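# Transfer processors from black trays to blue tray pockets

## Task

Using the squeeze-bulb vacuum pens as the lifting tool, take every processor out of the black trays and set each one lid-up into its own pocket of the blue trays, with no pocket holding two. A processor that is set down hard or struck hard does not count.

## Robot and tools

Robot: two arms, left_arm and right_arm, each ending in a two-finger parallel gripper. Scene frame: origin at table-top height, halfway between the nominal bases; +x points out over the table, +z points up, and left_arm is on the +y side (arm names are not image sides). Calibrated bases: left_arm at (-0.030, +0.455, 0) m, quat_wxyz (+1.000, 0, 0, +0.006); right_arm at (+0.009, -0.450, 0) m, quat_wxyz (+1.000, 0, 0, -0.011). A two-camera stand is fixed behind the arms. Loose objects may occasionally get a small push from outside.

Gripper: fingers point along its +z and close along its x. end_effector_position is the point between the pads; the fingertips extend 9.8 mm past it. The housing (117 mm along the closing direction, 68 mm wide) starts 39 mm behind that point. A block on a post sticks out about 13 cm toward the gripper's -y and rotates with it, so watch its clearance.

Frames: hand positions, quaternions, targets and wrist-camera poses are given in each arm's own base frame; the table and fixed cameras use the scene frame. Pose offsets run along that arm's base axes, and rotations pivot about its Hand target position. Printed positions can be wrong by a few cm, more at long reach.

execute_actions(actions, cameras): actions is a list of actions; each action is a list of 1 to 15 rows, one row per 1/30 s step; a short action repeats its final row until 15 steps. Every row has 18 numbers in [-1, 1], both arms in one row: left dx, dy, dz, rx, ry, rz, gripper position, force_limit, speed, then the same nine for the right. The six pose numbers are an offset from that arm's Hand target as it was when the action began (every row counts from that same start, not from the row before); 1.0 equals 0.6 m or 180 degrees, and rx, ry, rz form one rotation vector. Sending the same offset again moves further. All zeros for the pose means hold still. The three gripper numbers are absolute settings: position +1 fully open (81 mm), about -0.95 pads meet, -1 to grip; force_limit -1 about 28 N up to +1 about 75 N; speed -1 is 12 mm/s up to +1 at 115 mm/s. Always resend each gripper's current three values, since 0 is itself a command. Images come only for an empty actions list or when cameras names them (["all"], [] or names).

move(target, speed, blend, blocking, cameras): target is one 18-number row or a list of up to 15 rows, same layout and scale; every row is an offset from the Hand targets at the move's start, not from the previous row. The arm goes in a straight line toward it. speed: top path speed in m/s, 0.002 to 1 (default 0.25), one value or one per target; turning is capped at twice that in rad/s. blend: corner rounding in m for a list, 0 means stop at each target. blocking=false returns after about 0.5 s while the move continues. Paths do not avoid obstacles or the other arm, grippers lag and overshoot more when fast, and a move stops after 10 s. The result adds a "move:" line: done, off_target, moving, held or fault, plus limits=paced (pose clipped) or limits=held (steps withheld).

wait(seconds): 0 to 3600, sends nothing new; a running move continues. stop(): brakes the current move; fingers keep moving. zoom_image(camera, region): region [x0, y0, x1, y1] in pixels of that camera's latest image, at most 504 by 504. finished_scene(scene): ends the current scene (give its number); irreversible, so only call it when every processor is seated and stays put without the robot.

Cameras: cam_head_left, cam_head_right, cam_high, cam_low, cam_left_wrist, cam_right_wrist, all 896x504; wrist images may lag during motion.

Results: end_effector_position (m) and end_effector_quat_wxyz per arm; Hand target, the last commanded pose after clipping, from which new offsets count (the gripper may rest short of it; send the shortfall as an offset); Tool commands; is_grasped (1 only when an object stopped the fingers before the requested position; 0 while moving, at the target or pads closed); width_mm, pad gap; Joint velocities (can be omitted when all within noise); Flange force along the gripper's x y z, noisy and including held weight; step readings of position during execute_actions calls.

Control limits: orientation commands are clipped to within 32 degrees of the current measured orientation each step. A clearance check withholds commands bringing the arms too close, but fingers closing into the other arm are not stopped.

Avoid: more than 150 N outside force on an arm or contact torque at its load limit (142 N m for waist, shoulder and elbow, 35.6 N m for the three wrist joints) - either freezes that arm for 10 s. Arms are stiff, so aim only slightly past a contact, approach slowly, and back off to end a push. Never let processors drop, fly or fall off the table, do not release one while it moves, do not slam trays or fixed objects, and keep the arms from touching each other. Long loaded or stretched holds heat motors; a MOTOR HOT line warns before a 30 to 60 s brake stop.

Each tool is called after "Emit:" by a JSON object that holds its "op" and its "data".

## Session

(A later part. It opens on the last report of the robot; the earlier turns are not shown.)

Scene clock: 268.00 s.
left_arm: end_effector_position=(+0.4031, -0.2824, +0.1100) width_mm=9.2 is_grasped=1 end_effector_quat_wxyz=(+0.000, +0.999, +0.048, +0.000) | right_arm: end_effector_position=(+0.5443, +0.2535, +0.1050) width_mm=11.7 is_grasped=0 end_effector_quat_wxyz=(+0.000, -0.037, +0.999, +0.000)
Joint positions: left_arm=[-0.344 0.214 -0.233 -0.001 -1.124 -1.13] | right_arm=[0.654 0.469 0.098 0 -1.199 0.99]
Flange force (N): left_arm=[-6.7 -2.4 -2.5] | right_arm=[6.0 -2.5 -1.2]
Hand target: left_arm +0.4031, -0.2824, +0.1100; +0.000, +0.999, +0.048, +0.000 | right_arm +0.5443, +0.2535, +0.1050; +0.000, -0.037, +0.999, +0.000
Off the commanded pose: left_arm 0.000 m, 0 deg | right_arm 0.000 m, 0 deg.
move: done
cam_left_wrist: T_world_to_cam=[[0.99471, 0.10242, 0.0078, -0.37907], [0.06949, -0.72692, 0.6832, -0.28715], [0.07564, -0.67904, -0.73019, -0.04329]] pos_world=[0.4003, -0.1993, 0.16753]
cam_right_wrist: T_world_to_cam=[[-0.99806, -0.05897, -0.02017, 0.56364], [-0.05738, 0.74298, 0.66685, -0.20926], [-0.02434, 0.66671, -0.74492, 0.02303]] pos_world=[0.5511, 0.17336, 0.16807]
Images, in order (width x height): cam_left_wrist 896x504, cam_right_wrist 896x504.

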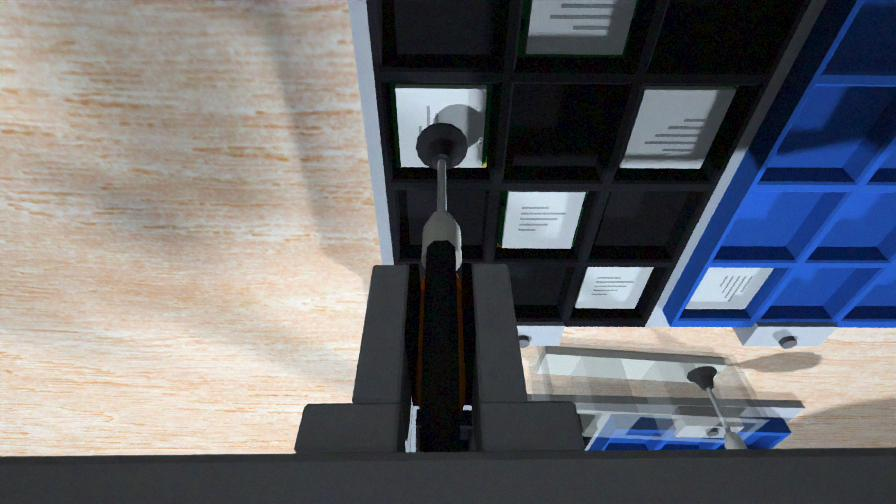

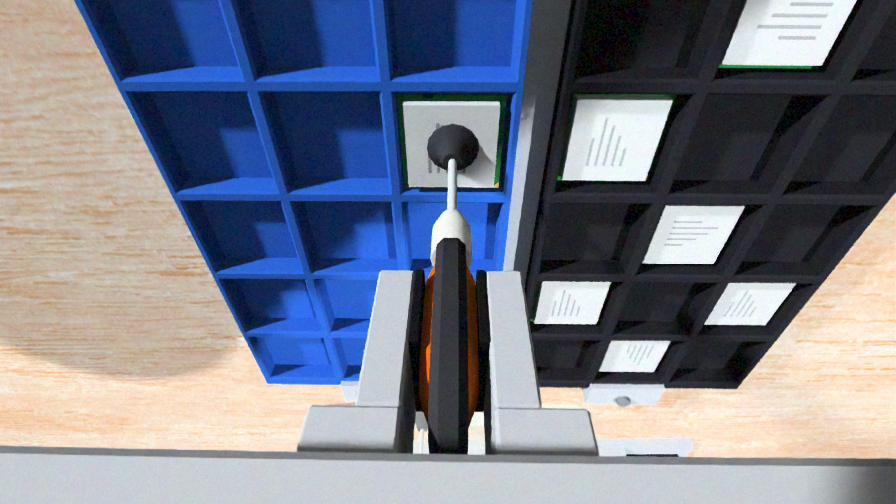

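Emit:
{"op": "move", "data": {"target": [[0,0.0013,0,0,0,0,-0.98,0,-0.2,-0.0007,0.0027,0,0,0,0,-0.67,0,-0.5],[0,0.0013,-0.0208,0,0,0,-0.98,0,-0.2,-0.0007,0.0027,-0.011,0,0,0,-0.67,0,-0.5],[0,0.0013,-0.0208,0,0,0,-0.4,0,0,-0.0007,0.0027,-0.011,0,0,0,-0.98,0,-0.2],[0,0.0013,-0.0195,0,0,0,-0.67,0,-0.5,-0.0007,0.0027,-0.011,0,0,0,-0.98,0,-0.2],[0,0.0013,0.03,0,0,0,-0.67,0,-0.5,-0.0007,0.0027,0.0417,0,0,0,-0.98,0,-0.2],[0.2492,0.022,0.03,0,0,0,-0.67,0,-0.5,-0.26,0.1305,0.0417,0,0,0,-0.98,0,-0.2],[0.2492,0.022,-0.0083,0,0,0,-0.67,0,-0.5,-0.26,0.1305,0.0083,0,0,0,-0.98,0,-0.2]], "speed": [0.04,0.02,0.02,0.03,0.05,0.15,0.06], "cameras": ["cam_right_wrist","cam_left_wrist"]}}

Emit:
{"op": "zoom_image", "data": {"camera": "cam_left_wrist", "region": [350, 50, 600, 250]}}

Emit:
{"op": "zoom_image", "data": {"camera": "cam_right_wrist", "region": [350, 50, 600, 250]}}

Scene clock: 287.23 s.
left_arm: end_effector_position=(+0.5526, -0.2692, +0.1050) width_mm=11.7 is_grasped=0 end_effector_quat_wxyz=(+0.000, +0.999, +0.048, +0.000) | right_arm: end_effector_position=(+0.3883, +0.3318, +0.1100) width_mm=9.4 is_grasped=1 end_effector_quat_wxyz=(+0.000, -0.037, +0.999, +0.000)
Joint positions: left_arm=[-0.24 0.503 0.148 -0.001 -1.216 -1.234] | right_arm=[0.964 0.257 -0.18 0 -1.133 0.68]
Flange force (N): left_arm=[-8.9 -3.3 -3.4] | right_arm=[3.5 -2.8 -1.2]
Hand target: left_arm +0.5526, -0.2692, +0.1050; +0.000, +0.999, +0.048, +0.000 | right_arm +0.3883, +0.3318, +0.1100; +0.000, -0.037, +0.999, +0.000
Off the commanded pose: left_arm 0.000 m, 0 deg | right_arm 0.000 m, 0 deg.
move: done
cam_left_wrist: T_world_to_cam=[[0.99472, 0.10234, 0.00787, -0.52923], [0.06939, -0.72698, 0.68315, -0.28448], [0.07564, -0.67899, -0.73024, -0.04927]] pos_world=[0.5499, -0.1861, 0.16253]
cam_right_wrist: T_world_to_cam=[[-0.99806, -0.05897, -0.02016, 0.41266], [-0.05737, 0.74298, 0.66685, -0.27972], [-0.02434, 0.66671, -0.74492, -0.02925]] pos_world=[0.3951, 0.25166, 0.17307]
Images, in order (width x height): cam_left_wrist 896x504, cam_right_wrist 896x504.

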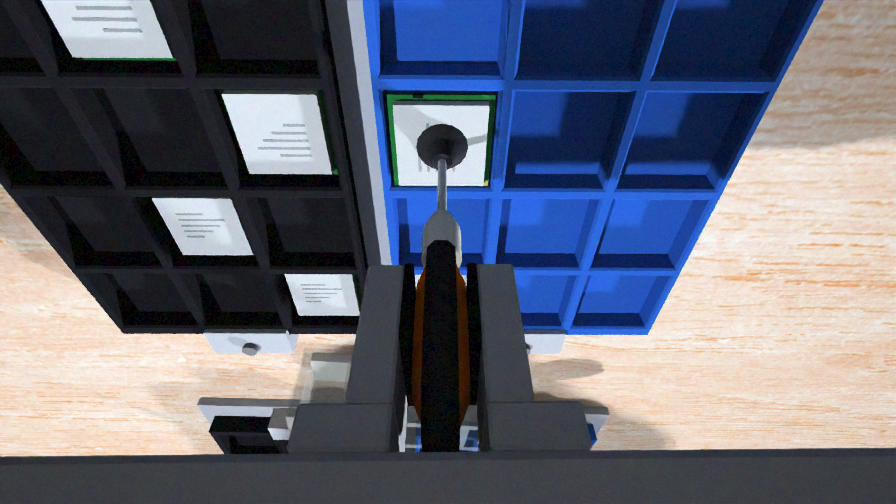

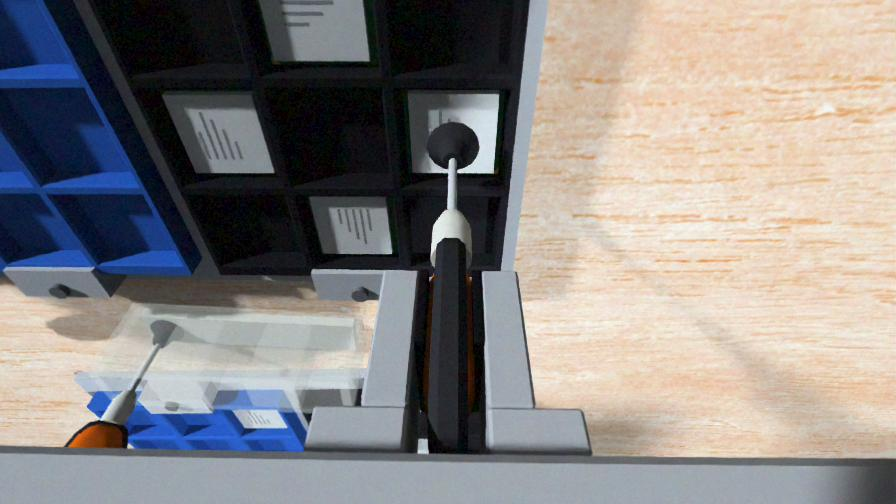

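Scaled by 2.016 from the camera's image (finer frame: 1280x720).

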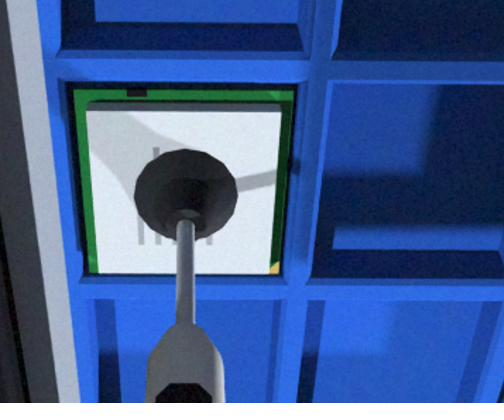

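Scaled by 2.016 from the camera's image (finer frame: 1280x720).

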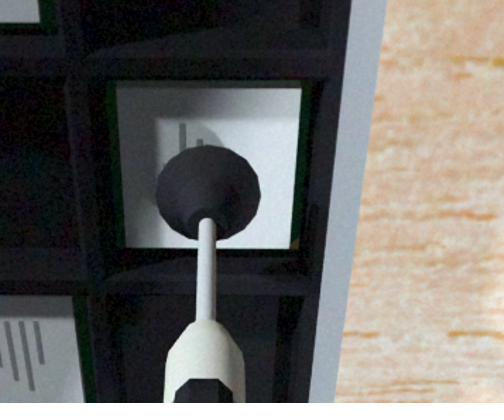

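Emit:
{"op": "move", "data": {"target": [[0,-0.0012,0,0,0,0,-0.67,0,-0.5,-0.0008,0.0017,0,0,0,0,-0.98,0,-0.2],[0,-0.0012,-0.011,0,0,0,-0.67,0,-0.5,-0.0008,0.0017,-0.0208,0,0,0,-0.98,0,-0.2],[0,-0.0012,-0.011,0,0,0,-0.98,0,-0.2,-0.0008,0.0017,-0.0208,0,0,0,-0.4,0,0],[0,-0.0012,-0.011,0,0,0,-0.98,0,-0.2,-0.0008,0.0017,-0.0195,0,0,0,-0.67,0,-0.5],[0,-0.0012,0.0417,0,0,0,-0.98,0,-0.2,-0.0008,0.0017,0.03,0,0,0,-0.67,0,-0.5],[-0.2635,0.128,0.0417,0,0,0,-0.98,0,-0.2,0.249,0.0198,0.03,0,0,0,-0.67,0,-0.5],[-0.2635,0.128,0.0083,0,0,0,-0.98,0,-0.2,0.249,0.0198,-0.0083,0,0,0,-0.67,0,-0.5]], "speed": [0.04,0.02,0.02,0.03,0.05,0.15,0.06], "cameras": ["cam_right_wrist","cam_left_wrist"]}}

Emit:
{"op": "zoom_image", "data": {"camera": "cam_left_wrist", "region": [350, 50, 600, 250]}}

Emit:
{"op": "zoom_image", "data": {"camera": "cam_right_wrist", "region": [350, 50, 600, 250]}}

Scene clock: 303.80 s.
left_arm: end_effector_position=(+0.3945, -0.1924, +0.1100) width_mm=9.2 is_grasped=1 end_effector_quat_wxyz=(+0.000, +0.999, +0.048, +0.000) | right_arm: end_effector_position=(+0.5377, +0.3437, +0.1050) width_mm=11.7 is_grasped=0 end_effector_quat_wxyz=(+0.000, -0.037, +0.999, +0.000)
Joint positions: left_arm=[-0.153 0.087 -0.381 -0.001 -1.103 -1.321] | right_arm=[0.774 0.559 0.232 0 -1.244 0.87]
Flange force (N): left_arm=[-6.6 -0.8 -2.1] | right_arm=[6.0 -3.7 -1.5]
Hand target: left_arm +0.3945, -0.1924, +0.1100; +0.000, +0.999, +0.048, +0.000 | right_arm +0.5377, +0.3437, +0.1050; +0.000, -0.037, +0.999, +0.000
Off the commanded pose: left_arm 0.000 m, 0 deg | right_arm 0.000 m, 0 deg.
move: done
cam_left_wrist: T_world_to_cam=[[0.99471, 0.10242, 0.0078, -0.37984], [0.06949, -0.72692, 0.6832, -0.22114], [0.07564, -0.67904, -0.73019, 0.01847]] pos_world=[0.3918, -0.1093, 0.16753]
cam_right_wrist: T_world_to_cam=[[-0.99806, -0.05897, -0.02017, 0.56237], [-0.05738, 0.74298, 0.66685, -0.27665], [-0.02434, 0.66671, -0.74492, -0.03727]] pos_world=[0.5445, 0.26356, 0.16807]
Images, in order (width x height): cam_left_wrist 896x504, cam_right_wrist 896x504.

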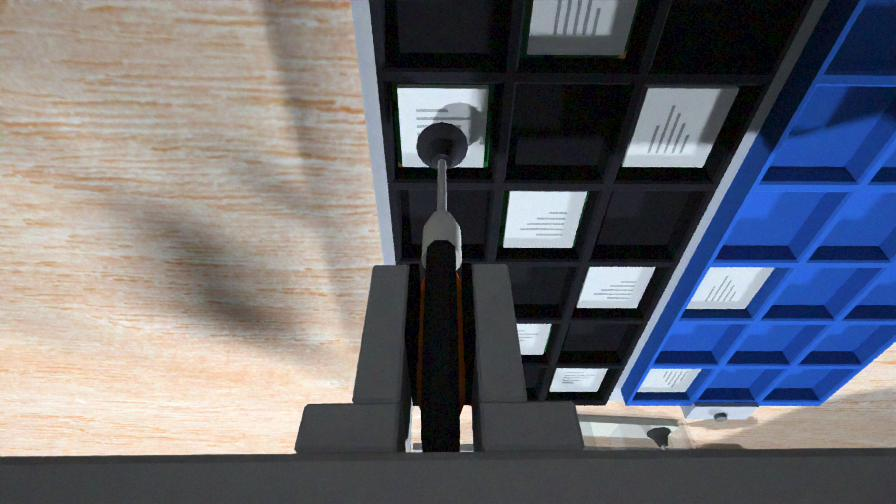

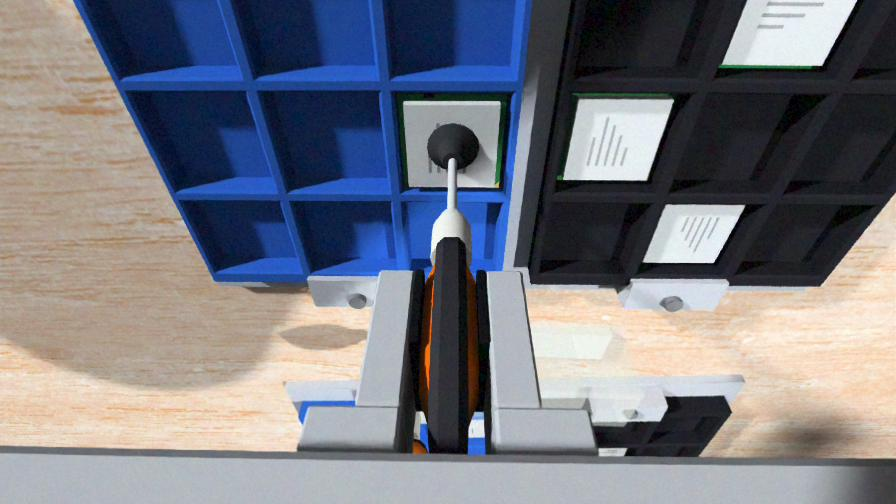

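Scaled by 2.016 from the camera's image (finer frame: 1280x720).

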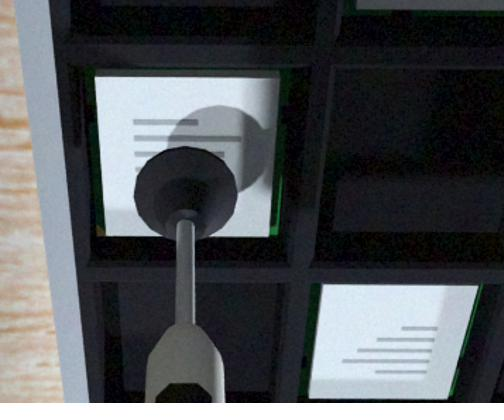

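Scaled by 2.016 from the camera's image (finer frame: 1280x720).

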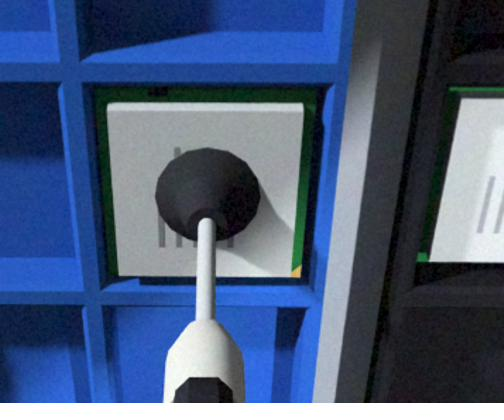

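Emit:
{"op": "move", "data": {"target": [[0.0013,0.0018,0,0,0,0,-0.98,0,-0.2,-0.0008,0.0027,0,0,0,0,-0.67,0,-0.5],[0.0013,0.0018,-0.0208,0,0,0,-0.98,0,-0.2,-0.0008,0.0027,-0.011,0,0,0,-0.67,0,-0.5],[0.0013,0.0018,-0.0208,0,0,0,-0.4,0,0,-0.0008,0.0027,-0.011,0,0,0,-0.98,0,-0.2],[0.0013,0.0018,-0.0195,0,0,0,-0.67,0,-0.5,-0.0008,0.0027,-0.011,0,0,0,-0.98,0,-0.2],[0.0013,0.0018,0.03,0,0,0,-0.67,0,-0.5,-0.0008,0.0027,0.0417,0,0,0,-0.98,0,-0.2],[0.2493,0.0207,0.03,0,0,0,-0.67,0,-0.5,-0.1695,-0.0887,0.0417,0,0,0,-0.98,0,-0.2],[0.2493,0.0207,-0.0083,0,0,0,-0.67,0,-0.5,-0.1695,-0.0887,0.0083,0,0,0,-0.98,0,-0.2]], "speed": [0.04,0.02,0.02,0.03,0.05,0.15,0.06], "cameras": ["cam_right_wrist","cam_left_wrist"]}}

Emit:
{"op": "zoom_image", "data": {"camera": "cam_left_wrist", "region": [350, 50, 600, 250]}}

Emit:
{"op": "zoom_image", "data": {"camera": "cam_right_wrist", "region": [350, 50, 600, 250]}}

Scene clock: 325.80 s.
left_arm: end_effector_position=(+0.5441, -0.1799, +0.1050) width_mm=11.7 is_grasped=0 end_effector_quat_wxyz=(+0.000, +0.999, +0.048, +0.000) | right_arm: end_effector_position=(+0.4360, +0.2905, +0.1100) width_mm=9.4 is_grasped=1 end_effector_quat_wxyz=(+0.000, -0.037, +0.999, +0.000)
Joint positions: left_arm=[-0.091 0.406 0.008 -0.001 -1.172 -1.383] | right_arm=[0.838 0.287 -0.141 0 -1.142 0.806]
Flange force (N): left_arm=[-9.4 -1.8 -2.9] | right_arm=[3.5 -2.2 -1.7]
Hand target: left_arm +0.5441, -0.1800, +0.1050; +0.000, +0.999, +0.048, +0.000 | right_arm +0.4360, +0.2905, +0.1100; +0.000, -0.037, +0.999, +0.000
Off the commanded pose: left_arm 0.000 m, 0 deg | right_arm 0.000 m, 0 deg.
move: done
cam_left_wrist: T_world_to_cam=[[0.99471, 0.10241, 0.0078, -0.52978], [0.06949, -0.72697, 0.68315, -0.21909], [0.07564, -0.67899, -0.73024, 0.01195]] pos_world=[0.5413, -0.0969, 0.16253]
cam_right_wrist: T_world_to_cam=[[-0.99806, -0.05897, -0.02016, 0.45783], [-0.05737, 0.74298, 0.66685, -0.2463], [-0.02434, 0.66671, -0.74492, -0.00055]] pos_world=[0.4428, 0.21036, 0.17307]
Images, in order (width x height): cam_left_wrist 896x504, cam_right_wrist 896x504.

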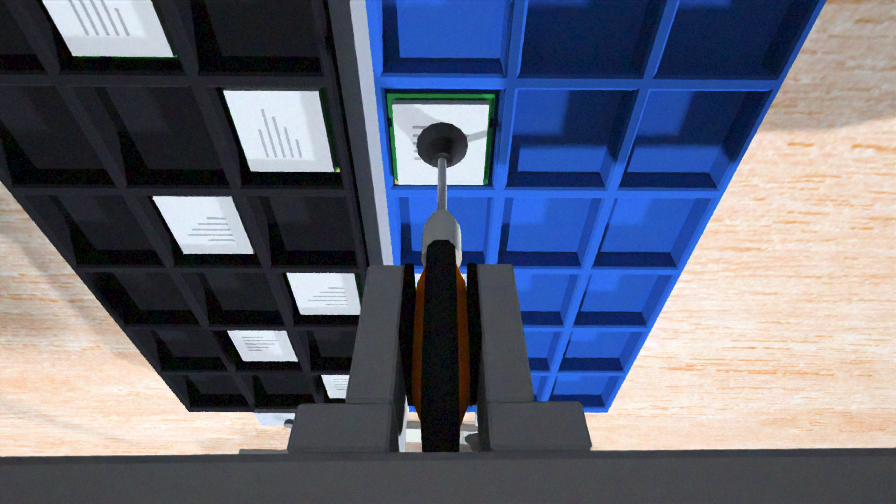

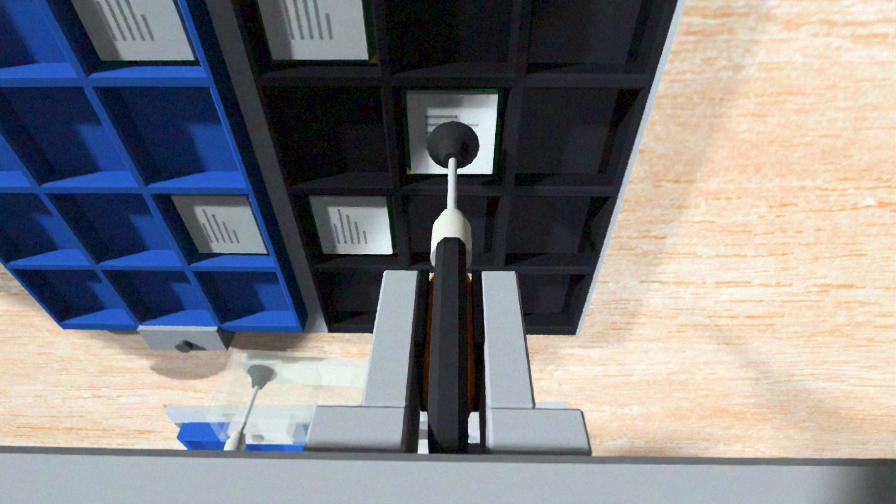

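Scaled by 2.016 from the camera's image (finer frame: 1280x720).

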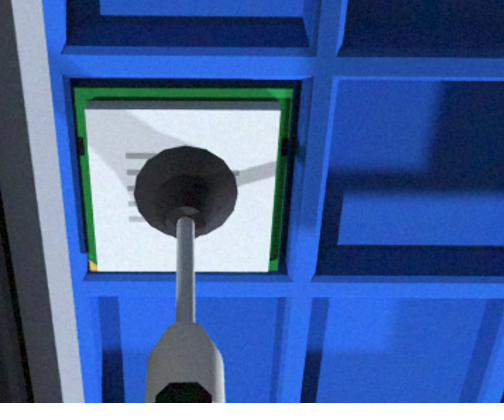

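Scaled by 2.016 from the camera's image (finer frame: 1280x720).

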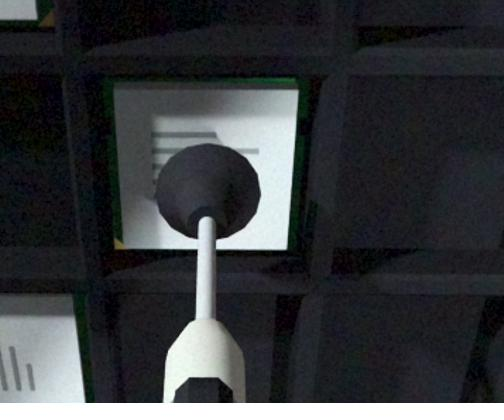

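Emit:
{"op": "move", "data": {"target": [[0.0012,-0.0005,0,0,0,0,-0.67,0,-0.5,0,0.002,0,0,0,0,-0.98,0,-0.2],[0.0012,-0.0005,-0.011,0,0,0,-0.67,0,-0.5,0,0.002,-0.0208,0,0,0,-0.98,0,-0.2],[0.0012,-0.0005,-0.011,0,0,0,-0.98,0,-0.2,0,0.002,-0.0208,0,0,0,-0.4,0,0],[0.0012,-0.0005,-0.011,0,0,0,-0.98,0,-0.2,0,0.002,-0.0195,0,0,0,-0.67,0,-0.5],[0.0012,-0.0005,0.0417,0,0,0,-0.98,0,-0.2,0,0.002,0.03,0,0,0,-0.67,0,-0.5],[-0.2637,0.1293,0.0417,0,0,0,-0.98,0,-0.2,0.1747,0.0135,0.03,0,0,0,-0.67,0,-0.5],[-0.2637,0.1293,0.0083,0,0,0,-0.98,0,-0.2,0.1747,0.0135,-0.0083,0,0,0,-0.67,0,-0.5]], "speed": [0.04,0.02,0.02,0.03,0.05,0.15,0.06], "cameras": ["cam_right_wrist","cam_left_wrist"]}}

Emit:
{"op": "zoom_image", "data": {"camera": "cam_left_wrist", "region": [350, 50, 600, 250]}}

Emit:
{"op": "zoom_image", "data": {"camera": "cam_right_wrist", "region": [350, 50, 600, 250]}}

Scene clock: 343.93 s.
left_arm: end_effector_position=(+0.3859, -0.1024, +0.1100) width_mm=9.3 is_grasped=1 end_effector_quat_wxyz=(+0.000, +0.999, +0.048, +0.000) | right_arm: end_effector_position=(+0.5408, +0.2986, +0.1050) width_mm=11.7 is_grasped=0 end_effector_quat_wxyz=(+0.000, -0.037, +0.999, +0.000)
Joint positions: left_arm=[0.072 -0.013 -0.485 -0.001 -1.099 -1.546] | right_arm=[0.716 0.51 0.158 0 -1.218 0.928]
Flange force (N): left_arm=[-5.6 1.5 -2.7] | right_arm=[6.0 -3.3 -1.3]
Hand target: left_arm +0.3859, -0.1024, +0.1100; +0.000, +0.999, +0.048, +0.000 | right_arm +0.5408, +0.2986, +0.1050; +0.000, -0.037, +0.999, +0.000
Off the commanded pose: left_arm 0.000 m, 0 deg | right_arm 0.000 m, 0 deg.
move: done
cam_left_wrist: T_world_to_cam=[[0.99471, 0.10242, 0.0078, -0.3804], [0.06949, -0.72692, 0.6832, -0.15511], [0.07564, -0.67904, -0.73019, 0.08024]] pos_world=[0.3831, -0.0193, 0.16753]
cam_right_wrist: T_world_to_cam=[[-0.99806, -0.05897, -0.02017, 0.56281], [-0.05738, 0.74298, 0.66685, -0.24297], [-0.02434, 0.66671, -0.74492, -0.00712]] pos_world=[0.5476, 0.21846, 0.16807]
Images, in order (width x height): cam_left_wrist 896x504, cam_right_wrist 896x504.

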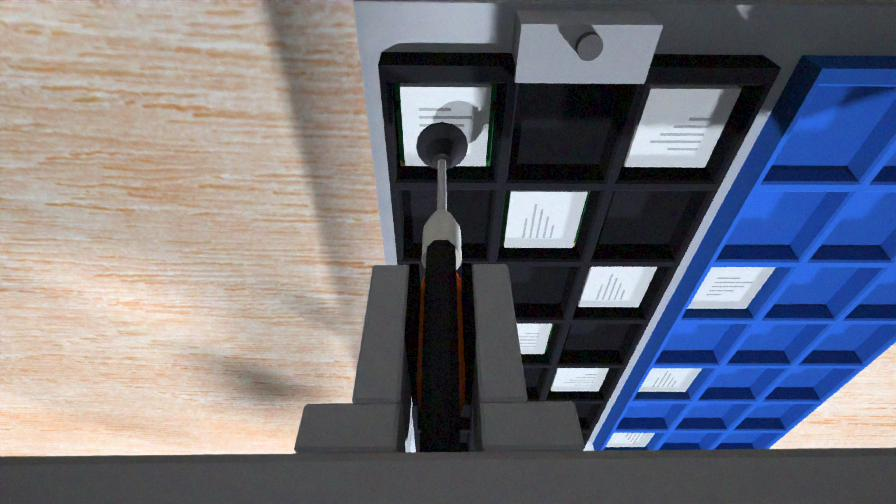

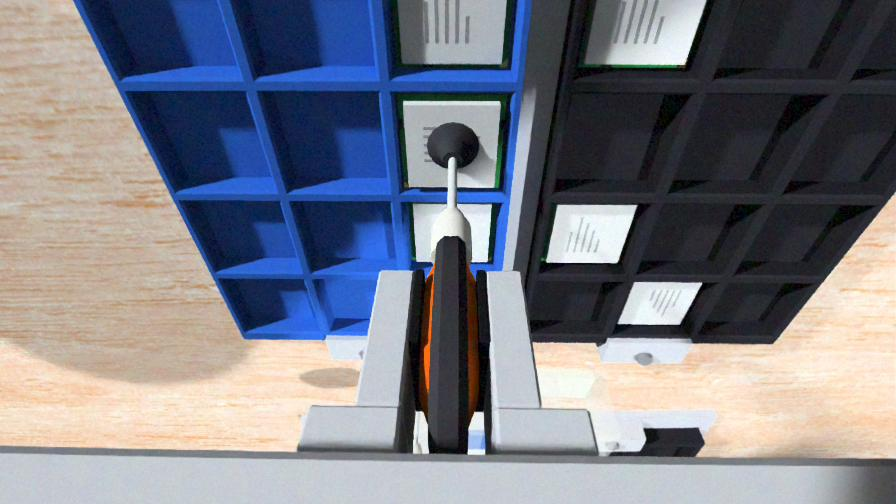

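Scaled by 2.016 from the camera's image (finer frame: 1280x720).

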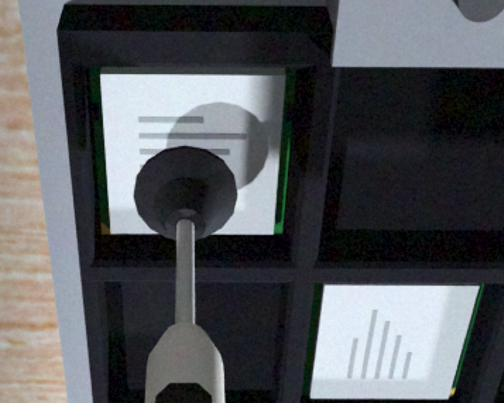

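Scaled by 2.016 from the camera's image (finer frame: 1280x720).

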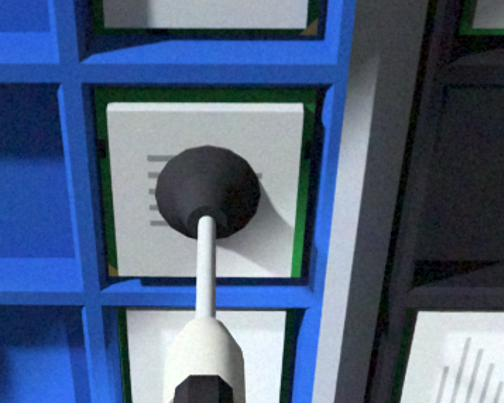

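Emit:
{"op": "move", "data": {"target": [[0.0025,0.0023,0,0,0,0,-0.98,0,-0.2,-0.0007,0.0028,0,0,0,0,-0.67,0,-0.5],[0.0025,0.0023,-0.0208,0,0,0,-0.98,0,-0.2,-0.0007,0.0028,-0.011,0,0,0,-0.67,0,-0.5],[0.0025,0.0023,-0.0208,0,0,0,-0.4,0,0,-0.0007,0.0028,-0.011,0,0,0,-0.98,0,-0.2],[0.0025,0.0023,-0.0195,0,0,0,-0.67,0,-0.5,-0.0007,0.0028,-0.011,0,0,0,-0.98,0,-0.2],[0.0025,0.0023,0.03,0,0,0,-0.67,0,-0.5,-0.0007,0.0028,0.0417,0,0,0,-0.98,0,-0.2],[0.2512,0.0198,0.03,0,0,0,-0.67,0,-0.5,-0.1638,-0.1633,0.0417,0,0,0,-0.98,0,-0.2],[0.2512,0.0198,-0.0083,0,0,0,-0.67,0,-0.5,-0.1638,-0.1633,0.0083,0,0,0,-0.98,0,-0.2]], "speed": [0.04,0.02,0.02,0.03,0.05,0.15,0.06], "cameras": ["cam_right_wrist","cam_left_wrist"]}}

Emit:
{"op": "zoom_image", "data": {"camera": "cam_left_wrist", "region": [350, 50, 600, 250]}}

Emit:
{"op": "zoom_image", "data": {"camera": "cam_right_wrist", "region": [350, 50, 600, 250]}}

Scene clock: 364.93 s.
left_arm: end_effector_position=(+0.5366, -0.0905, +0.1050) width_mm=11.7 is_grasped=0 end_effector_quat_wxyz=(+0.000, +0.999, +0.048, +0.000) | right_arm: end_effector_position=(+0.4426, +0.2006, +0.1100) width_mm=9.4 is_grasped=1 end_effector_quat_wxyz=(+0.000, -0.037, +0.999, +0.000)
Joint positions: left_arm=[0.074 0.34 -0.084 -0.001 -1.147 -1.548] | right_arm=[0.696 0.199 -0.252 0 -1.12 0.948]
Flange force (N): left_arm=[-8.0 -0.2 -3.3] | right_arm=[3.8 -1.9 -1.3]
Hand target: left_arm +0.5366, -0.0905, +0.1050; +0.000, +0.999, +0.048, +0.000 | right_arm +0.4425, +0.2006, +0.1100; +0.000, -0.037, +0.999, +0.000
Off the commanded pose: left_arm 0.000 m, 0 deg | right_arm 0.000 m, 0 deg.
move: done
cam_left_wrist: T_world_to_cam=[[0.99471, 0.10241, 0.0078, -0.53149], [0.06949, -0.72697, 0.68315, -0.15351], [0.07564, -0.67899, -0.73024, 0.07328]] pos_world=[0.5338, -0.0074, 0.16253]
cam_right_wrist: T_world_to_cam=[[-0.99806, -0.05897, -0.02016, 0.45912], [-0.05737, 0.74298, 0.66685, -0.17913], [-0.02434, 0.66671, -0.74492, 0.05955]] pos_world=[0.4494, 0.12046, 0.17307]
Images, in order (width x height): cam_left_wrist 896x504, cam_right_wrist 896x504.

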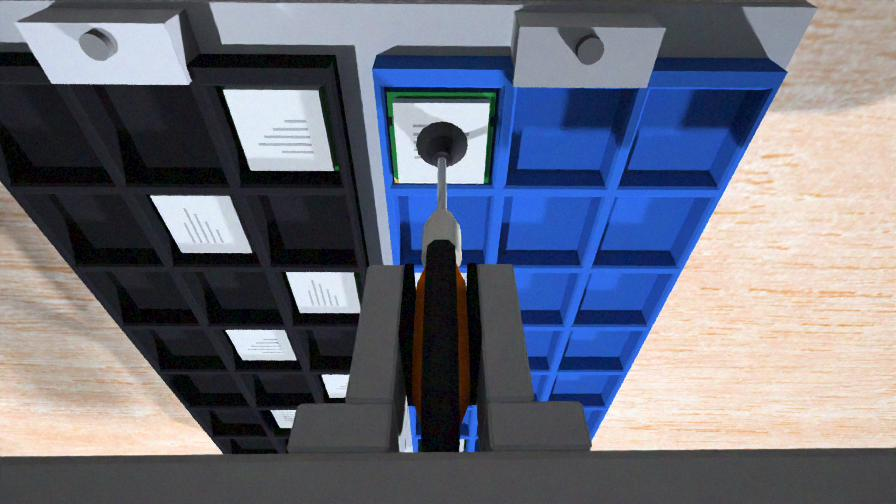

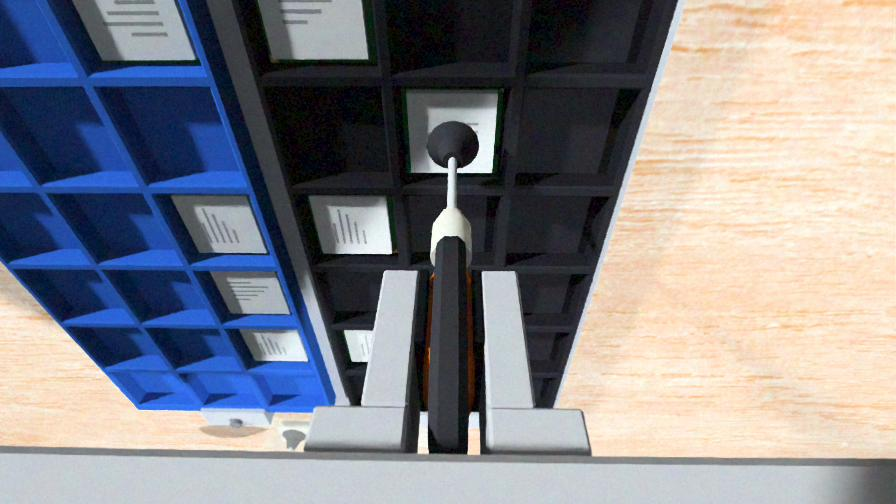

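Scaled by 2.016 from the camera's image (finer frame: 1280x720).

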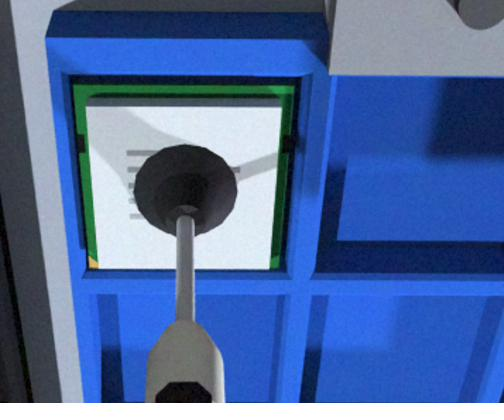

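Scaled by 2.016 from the camera's image (finer frame: 1280x720).

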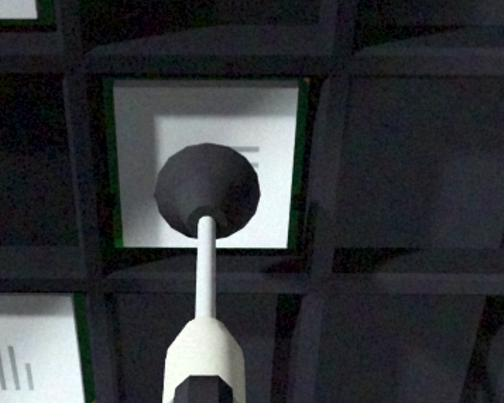

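Emit:
{"op": "move", "data": {"target": [[0.001,-0.0008,0,0,0,0,-0.67,0,-0.5,0,0.0018,0,0,0,0,-0.98,0,-0.2],[0.001,-0.0008,-0.011,0,0,0,-0.67,0,-0.5,0,0.0018,-0.0208,0,0,0,-0.98,0,-0.2],[0.001,-0.0008,-0.011,0,0,0,-0.98,0,-0.2,0,0.0018,-0.0208,0,0,0,-0.4,0,0],[0.001,-0.0008,-0.011,0,0,0,-0.98,0,-0.2,0,0.0018,-0.0195,0,0,0,-0.67,0,-0.5],[0.001,-0.0008,0.0417,0,0,0,-0.98,0,-0.2,0,0.0018,0.03,0,0,0,-0.67,0,-0.5],[-0.141,-0.3863,0.0417,0,0,0,-0.98,0,-0.2,0.1735,0.0163,0.03,0,0,0,-0.67,0,-0.5],[-0.141,-0.3863,0.0083,0,0,0,-0.98,0,-0.2,0.1735,0.0163,-0.0083,0,0,0,-0.67,0,-0.5]], "speed": [0.04,0.02,0.02,0.03,0.05,0.2,0.06], "cameras": ["cam_right_wrist","cam_left_wrist"]}}

Emit:
{"op": "zoom_image", "data": {"camera": "cam_left_wrist", "region": [350, 50, 600, 250]}}

Emit:
{"op": "zoom_image", "data": {"camera": "cam_right_wrist", "region": [350, 50, 600, 250]}}

Scene clock: 386.63 s.
left_arm: end_effector_position=(+0.4520, -0.3223, +0.1100) width_mm=9.2 is_grasped=1 end_effector_quat_wxyz=(+0.000, +0.999, +0.048, +0.000) | right_arm: end_effector_position=(+0.5466, +0.2104, +0.1050) width_mm=11.7 is_grasped=0 end_effector_quat_wxyz=(+0.000, -0.037, +0.999, +0.000)
Joint positions: left_arm=[-0.383 0.36 -0.044 -0.001 -1.167 -1.091] | right_arm=[0.591 0.435 0.048 0 -1.184 1.053]
Flange force (N): left_arm=[-8.1 -3.8 -3.5] | right_arm=[4.6 -1.7 -1.9]
Hand target: left_arm +0.4520, -0.3223, +0.1100; +0.000, +0.999, +0.048, +0.000 | right_arm +0.5466, +0.2104, +0.1050; +0.000, -0.037, +0.999, +0.000
Off the commanded pose: left_arm 0.000 m, 0 deg | right_arm 0.000 m, 0 deg.
move: done
cam_left_wrist: T_world_to_cam=[[0.99471, 0.10242, 0.0078, -0.42363], [0.0695, -0.72697, 0.68315, -0.31956], [0.07564, -0.67899, -0.73024, -0.07406]] pos_world=[0.4492, -0.2392, 0.16753]
cam_right_wrist: T_world_to_cam=[[-0.99806, -0.05897, -0.02017, 0.56349], [-0.05738, 0.74293, 0.6669, -0.1771], [-0.02434, 0.66676, -0.74487, 0.05181]] pos_world=[0.5535, 0.13026, 0.16807]
Images, in order (width x height): cam_left_wrist 896x504, cam_right_wrist 896x504.

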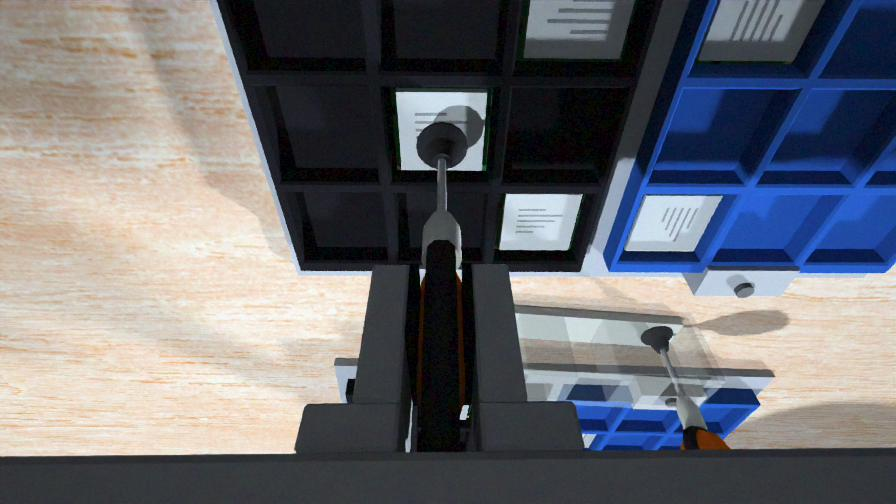

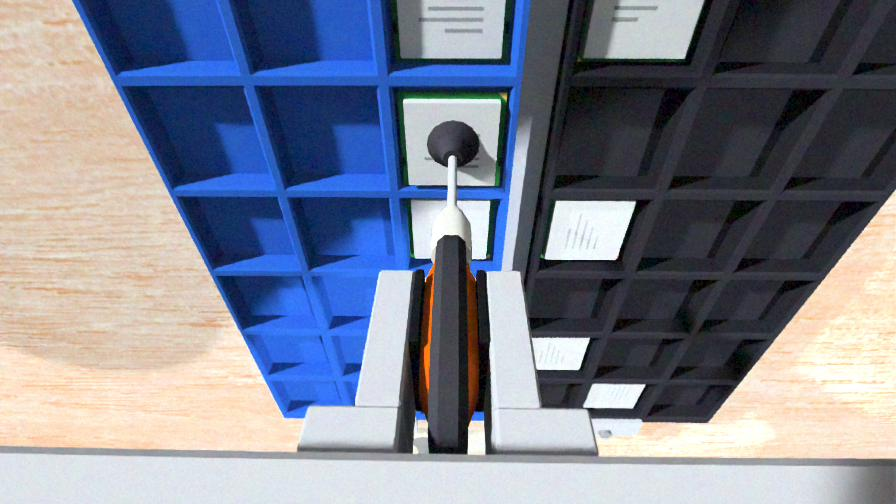

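Scaled by 2.016 from the camera's image (finer frame: 1280x720).

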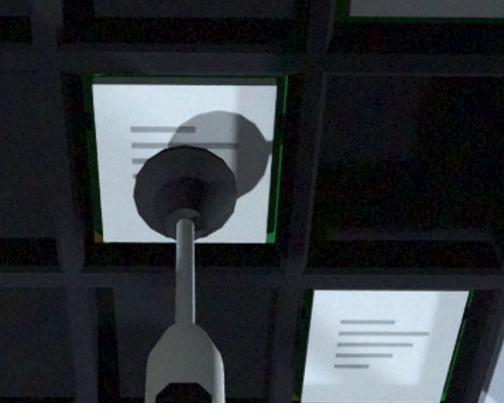

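Scaled by 2.016 from the camera's image (finer frame: 1280x720).

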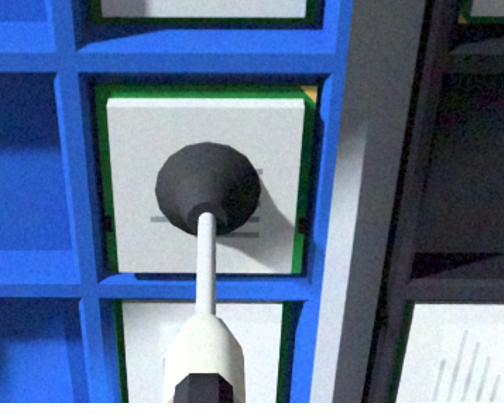

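Emit:
{"op": "move", "data": {"target": [[0.0005,0,0,0,0,0,-0.98,0,-0.2,0,0.001,0,0,0,0,-0.67,0,-0.5],[0.0005,0,-0.0208,0,0,0,-0.98,0,-0.2,0,0.001,-0.011,0,0,0,-0.67,0,-0.5],[0.0005,0,-0.0208,0,0,0,-0.4,0,0,0,0.001,-0.011,0,0,0,-0.98,0,-0.2],[0.0005,0,-0.0195,0,0,0,-0.67,0,-0.5,0,0.001,-0.011,0,0,0,-0.98,0,-0.2],[0.0005,0,0.03,0,0,0,-0.67,0,-0.5,0,0.001,0.0417,0,0,0,-0.98,0,-0.2],[0.1748,0.0127,0.03,0,0,0,-0.67,0,-0.5,-0.163,-0.1657,0.0417,0,0,0,-0.98,0,-0.2],[0.1748,0.0127,-0.0083,0,0,0,-0.67,0,-0.5,-0.163,-0.1657,0.0083,0,0,0,-0.98,0,-0.2]], "speed": [0.04,0.02,0.02,0.03,0.05,0.2,0.06], "cameras": ["cam_right_wrist","cam_left_wrist"]}}

Emit:
{"op": "zoom_image", "data": {"camera": "cam_left_wrist", "region": [350, 50, 600, 250]}}

Emit:
{"op": "zoom_image", "data": {"camera": "cam_right_wrist", "region": [350, 50, 600, 250]}}

Scene clock: 401.43 s.
left_arm: end_effector_position=(+0.5569, -0.3147, +0.1050) width_mm=11.7 is_grasped=0 end_effector_quat_wxyz=(+0.000, +0.999, +0.048, +0.000) | right_arm: end_effector_position=(+0.4489, +0.1109, +0.1100) width_mm=9.4 is_grasped=1 end_effector_quat_wxyz=(+0.000, -0.037, +0.999, +0.000)
Joint positions: left_arm=[-0.31 0.563 0.239 -0.001 -1.247 -1.164] | right_arm=[0.527 0.143 -0.318 0 -1.11 1.117]
Flange force (N): left_arm=[-9.8 -4.4 -3.2] | right_arm=[3.3 -0.6 -1.1]
Hand target: left_arm +0.5569, -0.3147, +0.1050; +0.000, +0.999, +0.048, +0.000 | right_arm +0.4488, +0.1110, +0.1100; +0.000, -0.037, +0.999, +0.000
Off the commanded pose: left_arm 0.000 m, 0 deg | right_arm 0.000 m, 0 deg.
move: done
cam_left_wrist: T_world_to_cam=[[0.99472, 0.10234, 0.00787, -0.52875], [0.06939, -0.72698, 0.68315, -0.31785], [0.07564, -0.67899, -0.73024, -0.08048]] pos_world=[0.5541, -0.2316, 0.16253]
cam_right_wrist: T_world_to_cam=[[-0.99806, -0.05897, -0.02016, 0.46012], [-0.05737, 0.74298, 0.66685, -0.1122], [-0.02434, 0.66671, -0.74492, 0.11944]] pos_world=[0.4557, 0.03086, 0.17307]
Images, in order (width x height): cam_left_wrist 896x504, cam_right_wrist 896x504.

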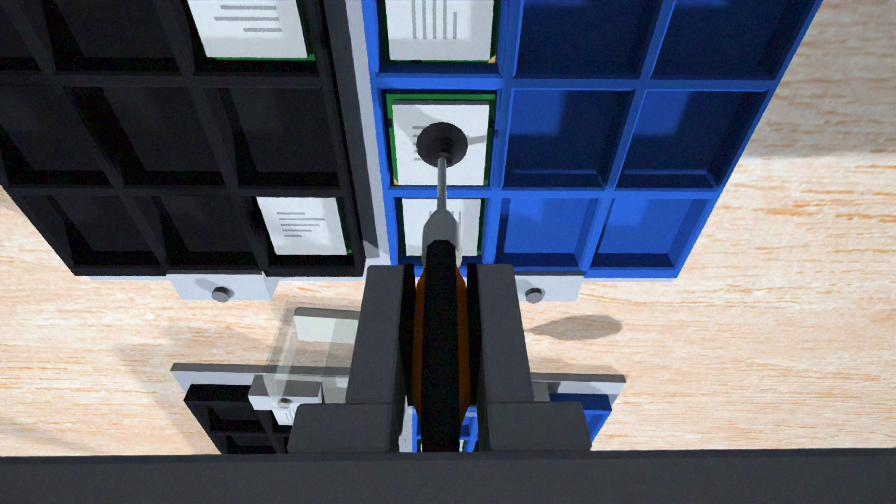

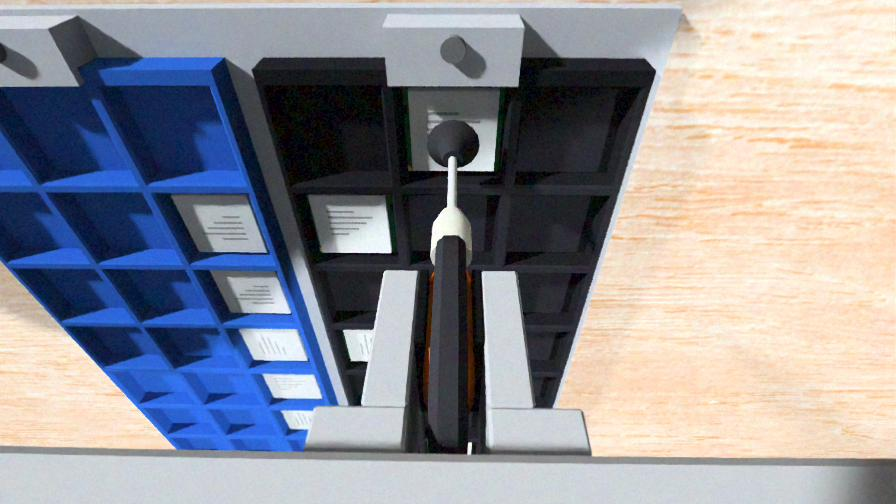

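Scaled by 2.016 from the camera's image (finer frame: 1280x720).

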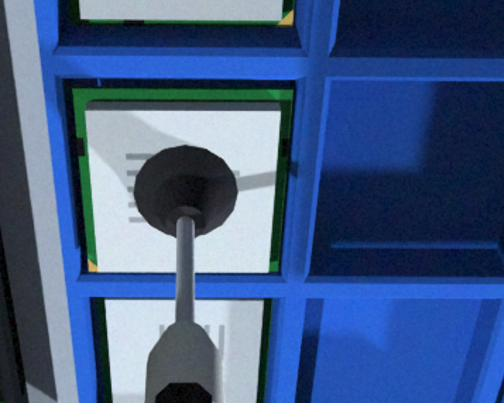

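Scaled by 2.016 from the camera's image (finer frame: 1280x720).

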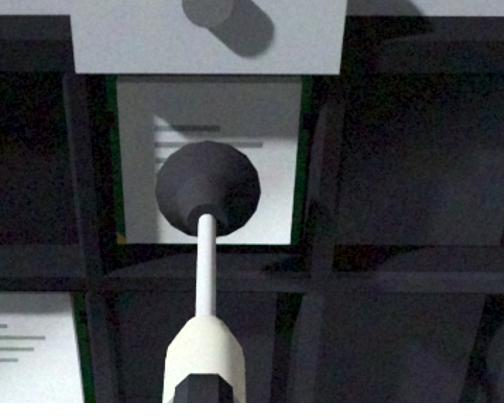

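Emit:
{"op": "move", "data": {"target": [[0,0,-0.001,0,0,0,-0.67,0,-0.5,-0.0008,0.0008,-0.001,0,0,0,-0.98,0,-0.2],[0,0,-0.011,0,0,0,-0.67,0,-0.5,-0.0008,0.0008,-0.0208,0,0,0,-0.98,0,-0.2],[0,0,-0.011,0,0,0,-0.98,0,-0.2,-0.0008,0.0008,-0.0208,0,0,0,-0.4,0,0],[0,0,-0.011,0,0,0,-0.98,0,-0.2,-0.0008,0.0008,-0.0195,0,0,0,-0.67,0,-0.5],[0,0,0.0417,0,0,0,-0.98,0,-0.2,-0.0008,0.0008,0.03,0,0,0,-0.67,0,-0.5],[-0.1882,0.1373,0.0417,0,0,0,-0.98,0,-0.2,0.1743,0.0133,0.03,0,0,0,-0.67,0,-0.5],[-0.1882,0.1373,0.0083,0,0,0,-0.98,0,-0.2,0.1743,0.0133,-0.0083,0,0,0,-0.67,0,-0.5]], "speed": [0.04,0.02,0.02,0.03,0.05,0.2,0.06], "cameras": ["cam_right_wrist","cam_left_wrist"]}}

Emit:
{"op": "zoom_image", "data": {"camera": "cam_left_wrist", "region": [350, 50, 600, 250]}}

Emit:
{"op": "zoom_image", "data": {"camera": "cam_right_wrist", "region": [350, 50, 600, 250]}}

Scene clock: 421.43 s.
left_arm: end_effector_position=(+0.4440, -0.2323, +0.1100) width_mm=9.2 is_grasped=1 end_effector_quat_wxyz=(+0.000, +0.999, +0.048, +0.000) | right_arm: end_effector_position=(+0.5534, +0.1189, +0.1050) width_mm=11.7 is_grasped=0 end_effector_quat_wxyz=(+0.000, -0.037, +0.999, +0.000)
Joint positions: left_arm=[-0.22 0.235 -0.207 -0.001 -1.129 -1.254] | right_arm=[0.443 0.389 -0.016 0 -1.165 1.201]
Flange force (N): left_arm=[-7.7 -2.1 -3.8] | right_arm=[5.6 -1.0 -1.6]
Hand target: left_arm +0.4440, -0.2323, +0.1100; +0.000, +0.999, +0.048, +0.000 | right_arm +0.5534, +0.1189, +0.1050; +0.000, -0.037, +0.999, +0.000
Off the commanded pose: left_arm 0.000 m, 0 deg | right_arm 0.000 m, 0 deg.
move: done
cam_left_wrist: T_world_to_cam=[[0.99471, 0.10242, 0.0078, -0.42489], [0.06949, -0.72692, 0.6832, -0.25357], [0.07564, -0.67904, -0.73019, -0.01236]] pos_world=[0.4412, -0.1492, 0.16753]
cam_right_wrist: T_world_to_cam=[[-0.99806, -0.05897, -0.02017, 0.56479], [-0.05738, 0.74298, 0.66685, -0.10881], [-0.02434, 0.66671, -0.74492, 0.11292]] pos_world=[0.5602, 0.03886, 0.16807]
Images, in order (width x height): cam_left_wrist 896x504, cam_right_wrist 896x504.

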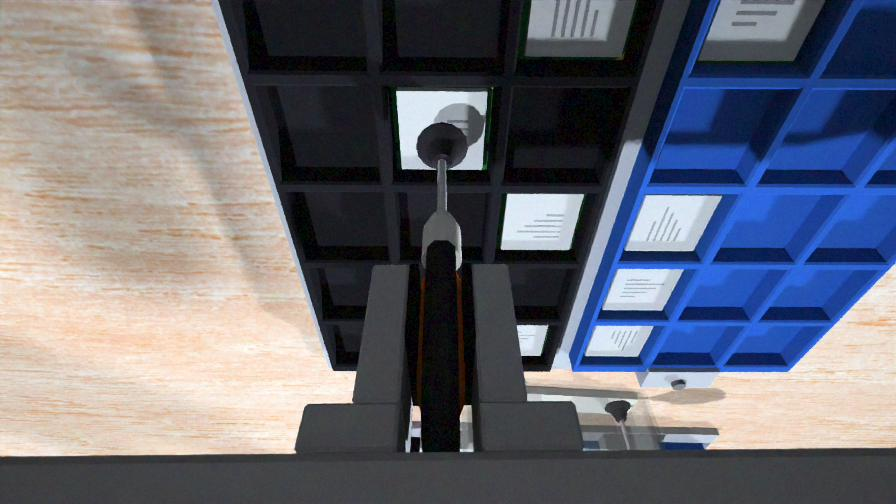

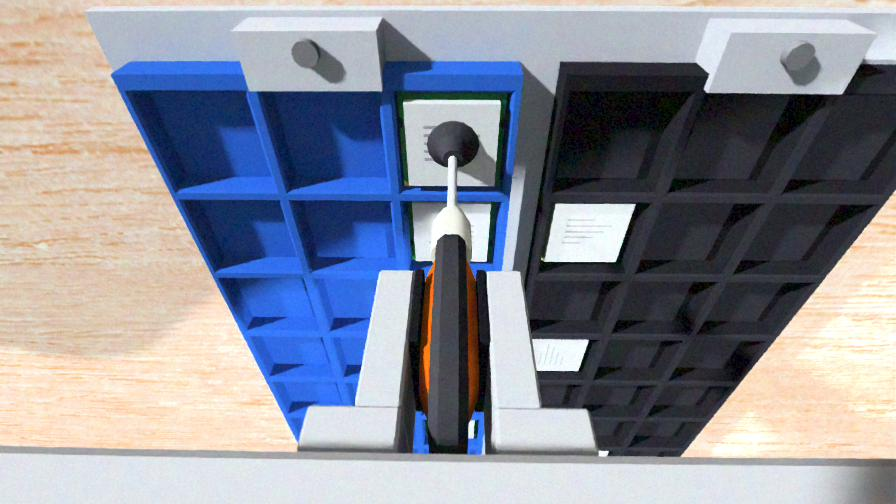

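Scaled by 2.016 from the camera's image (finer frame: 1280x720).

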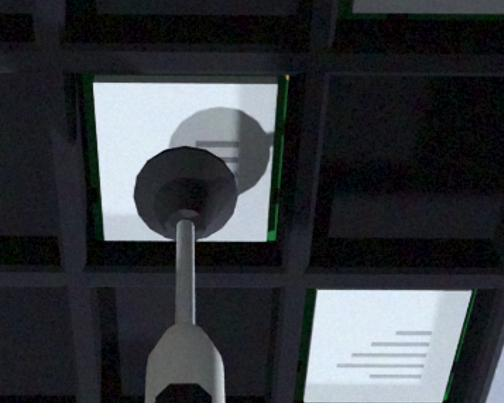

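Scaled by 2.016 from the camera's image (finer frame: 1280x720).

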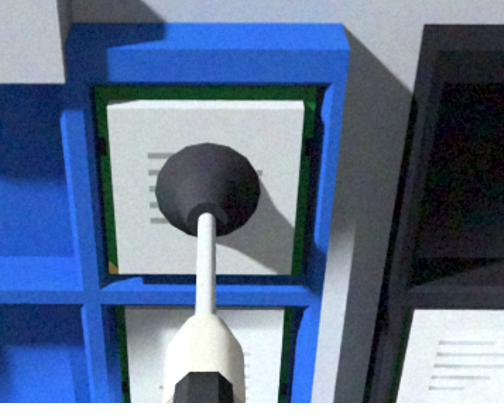

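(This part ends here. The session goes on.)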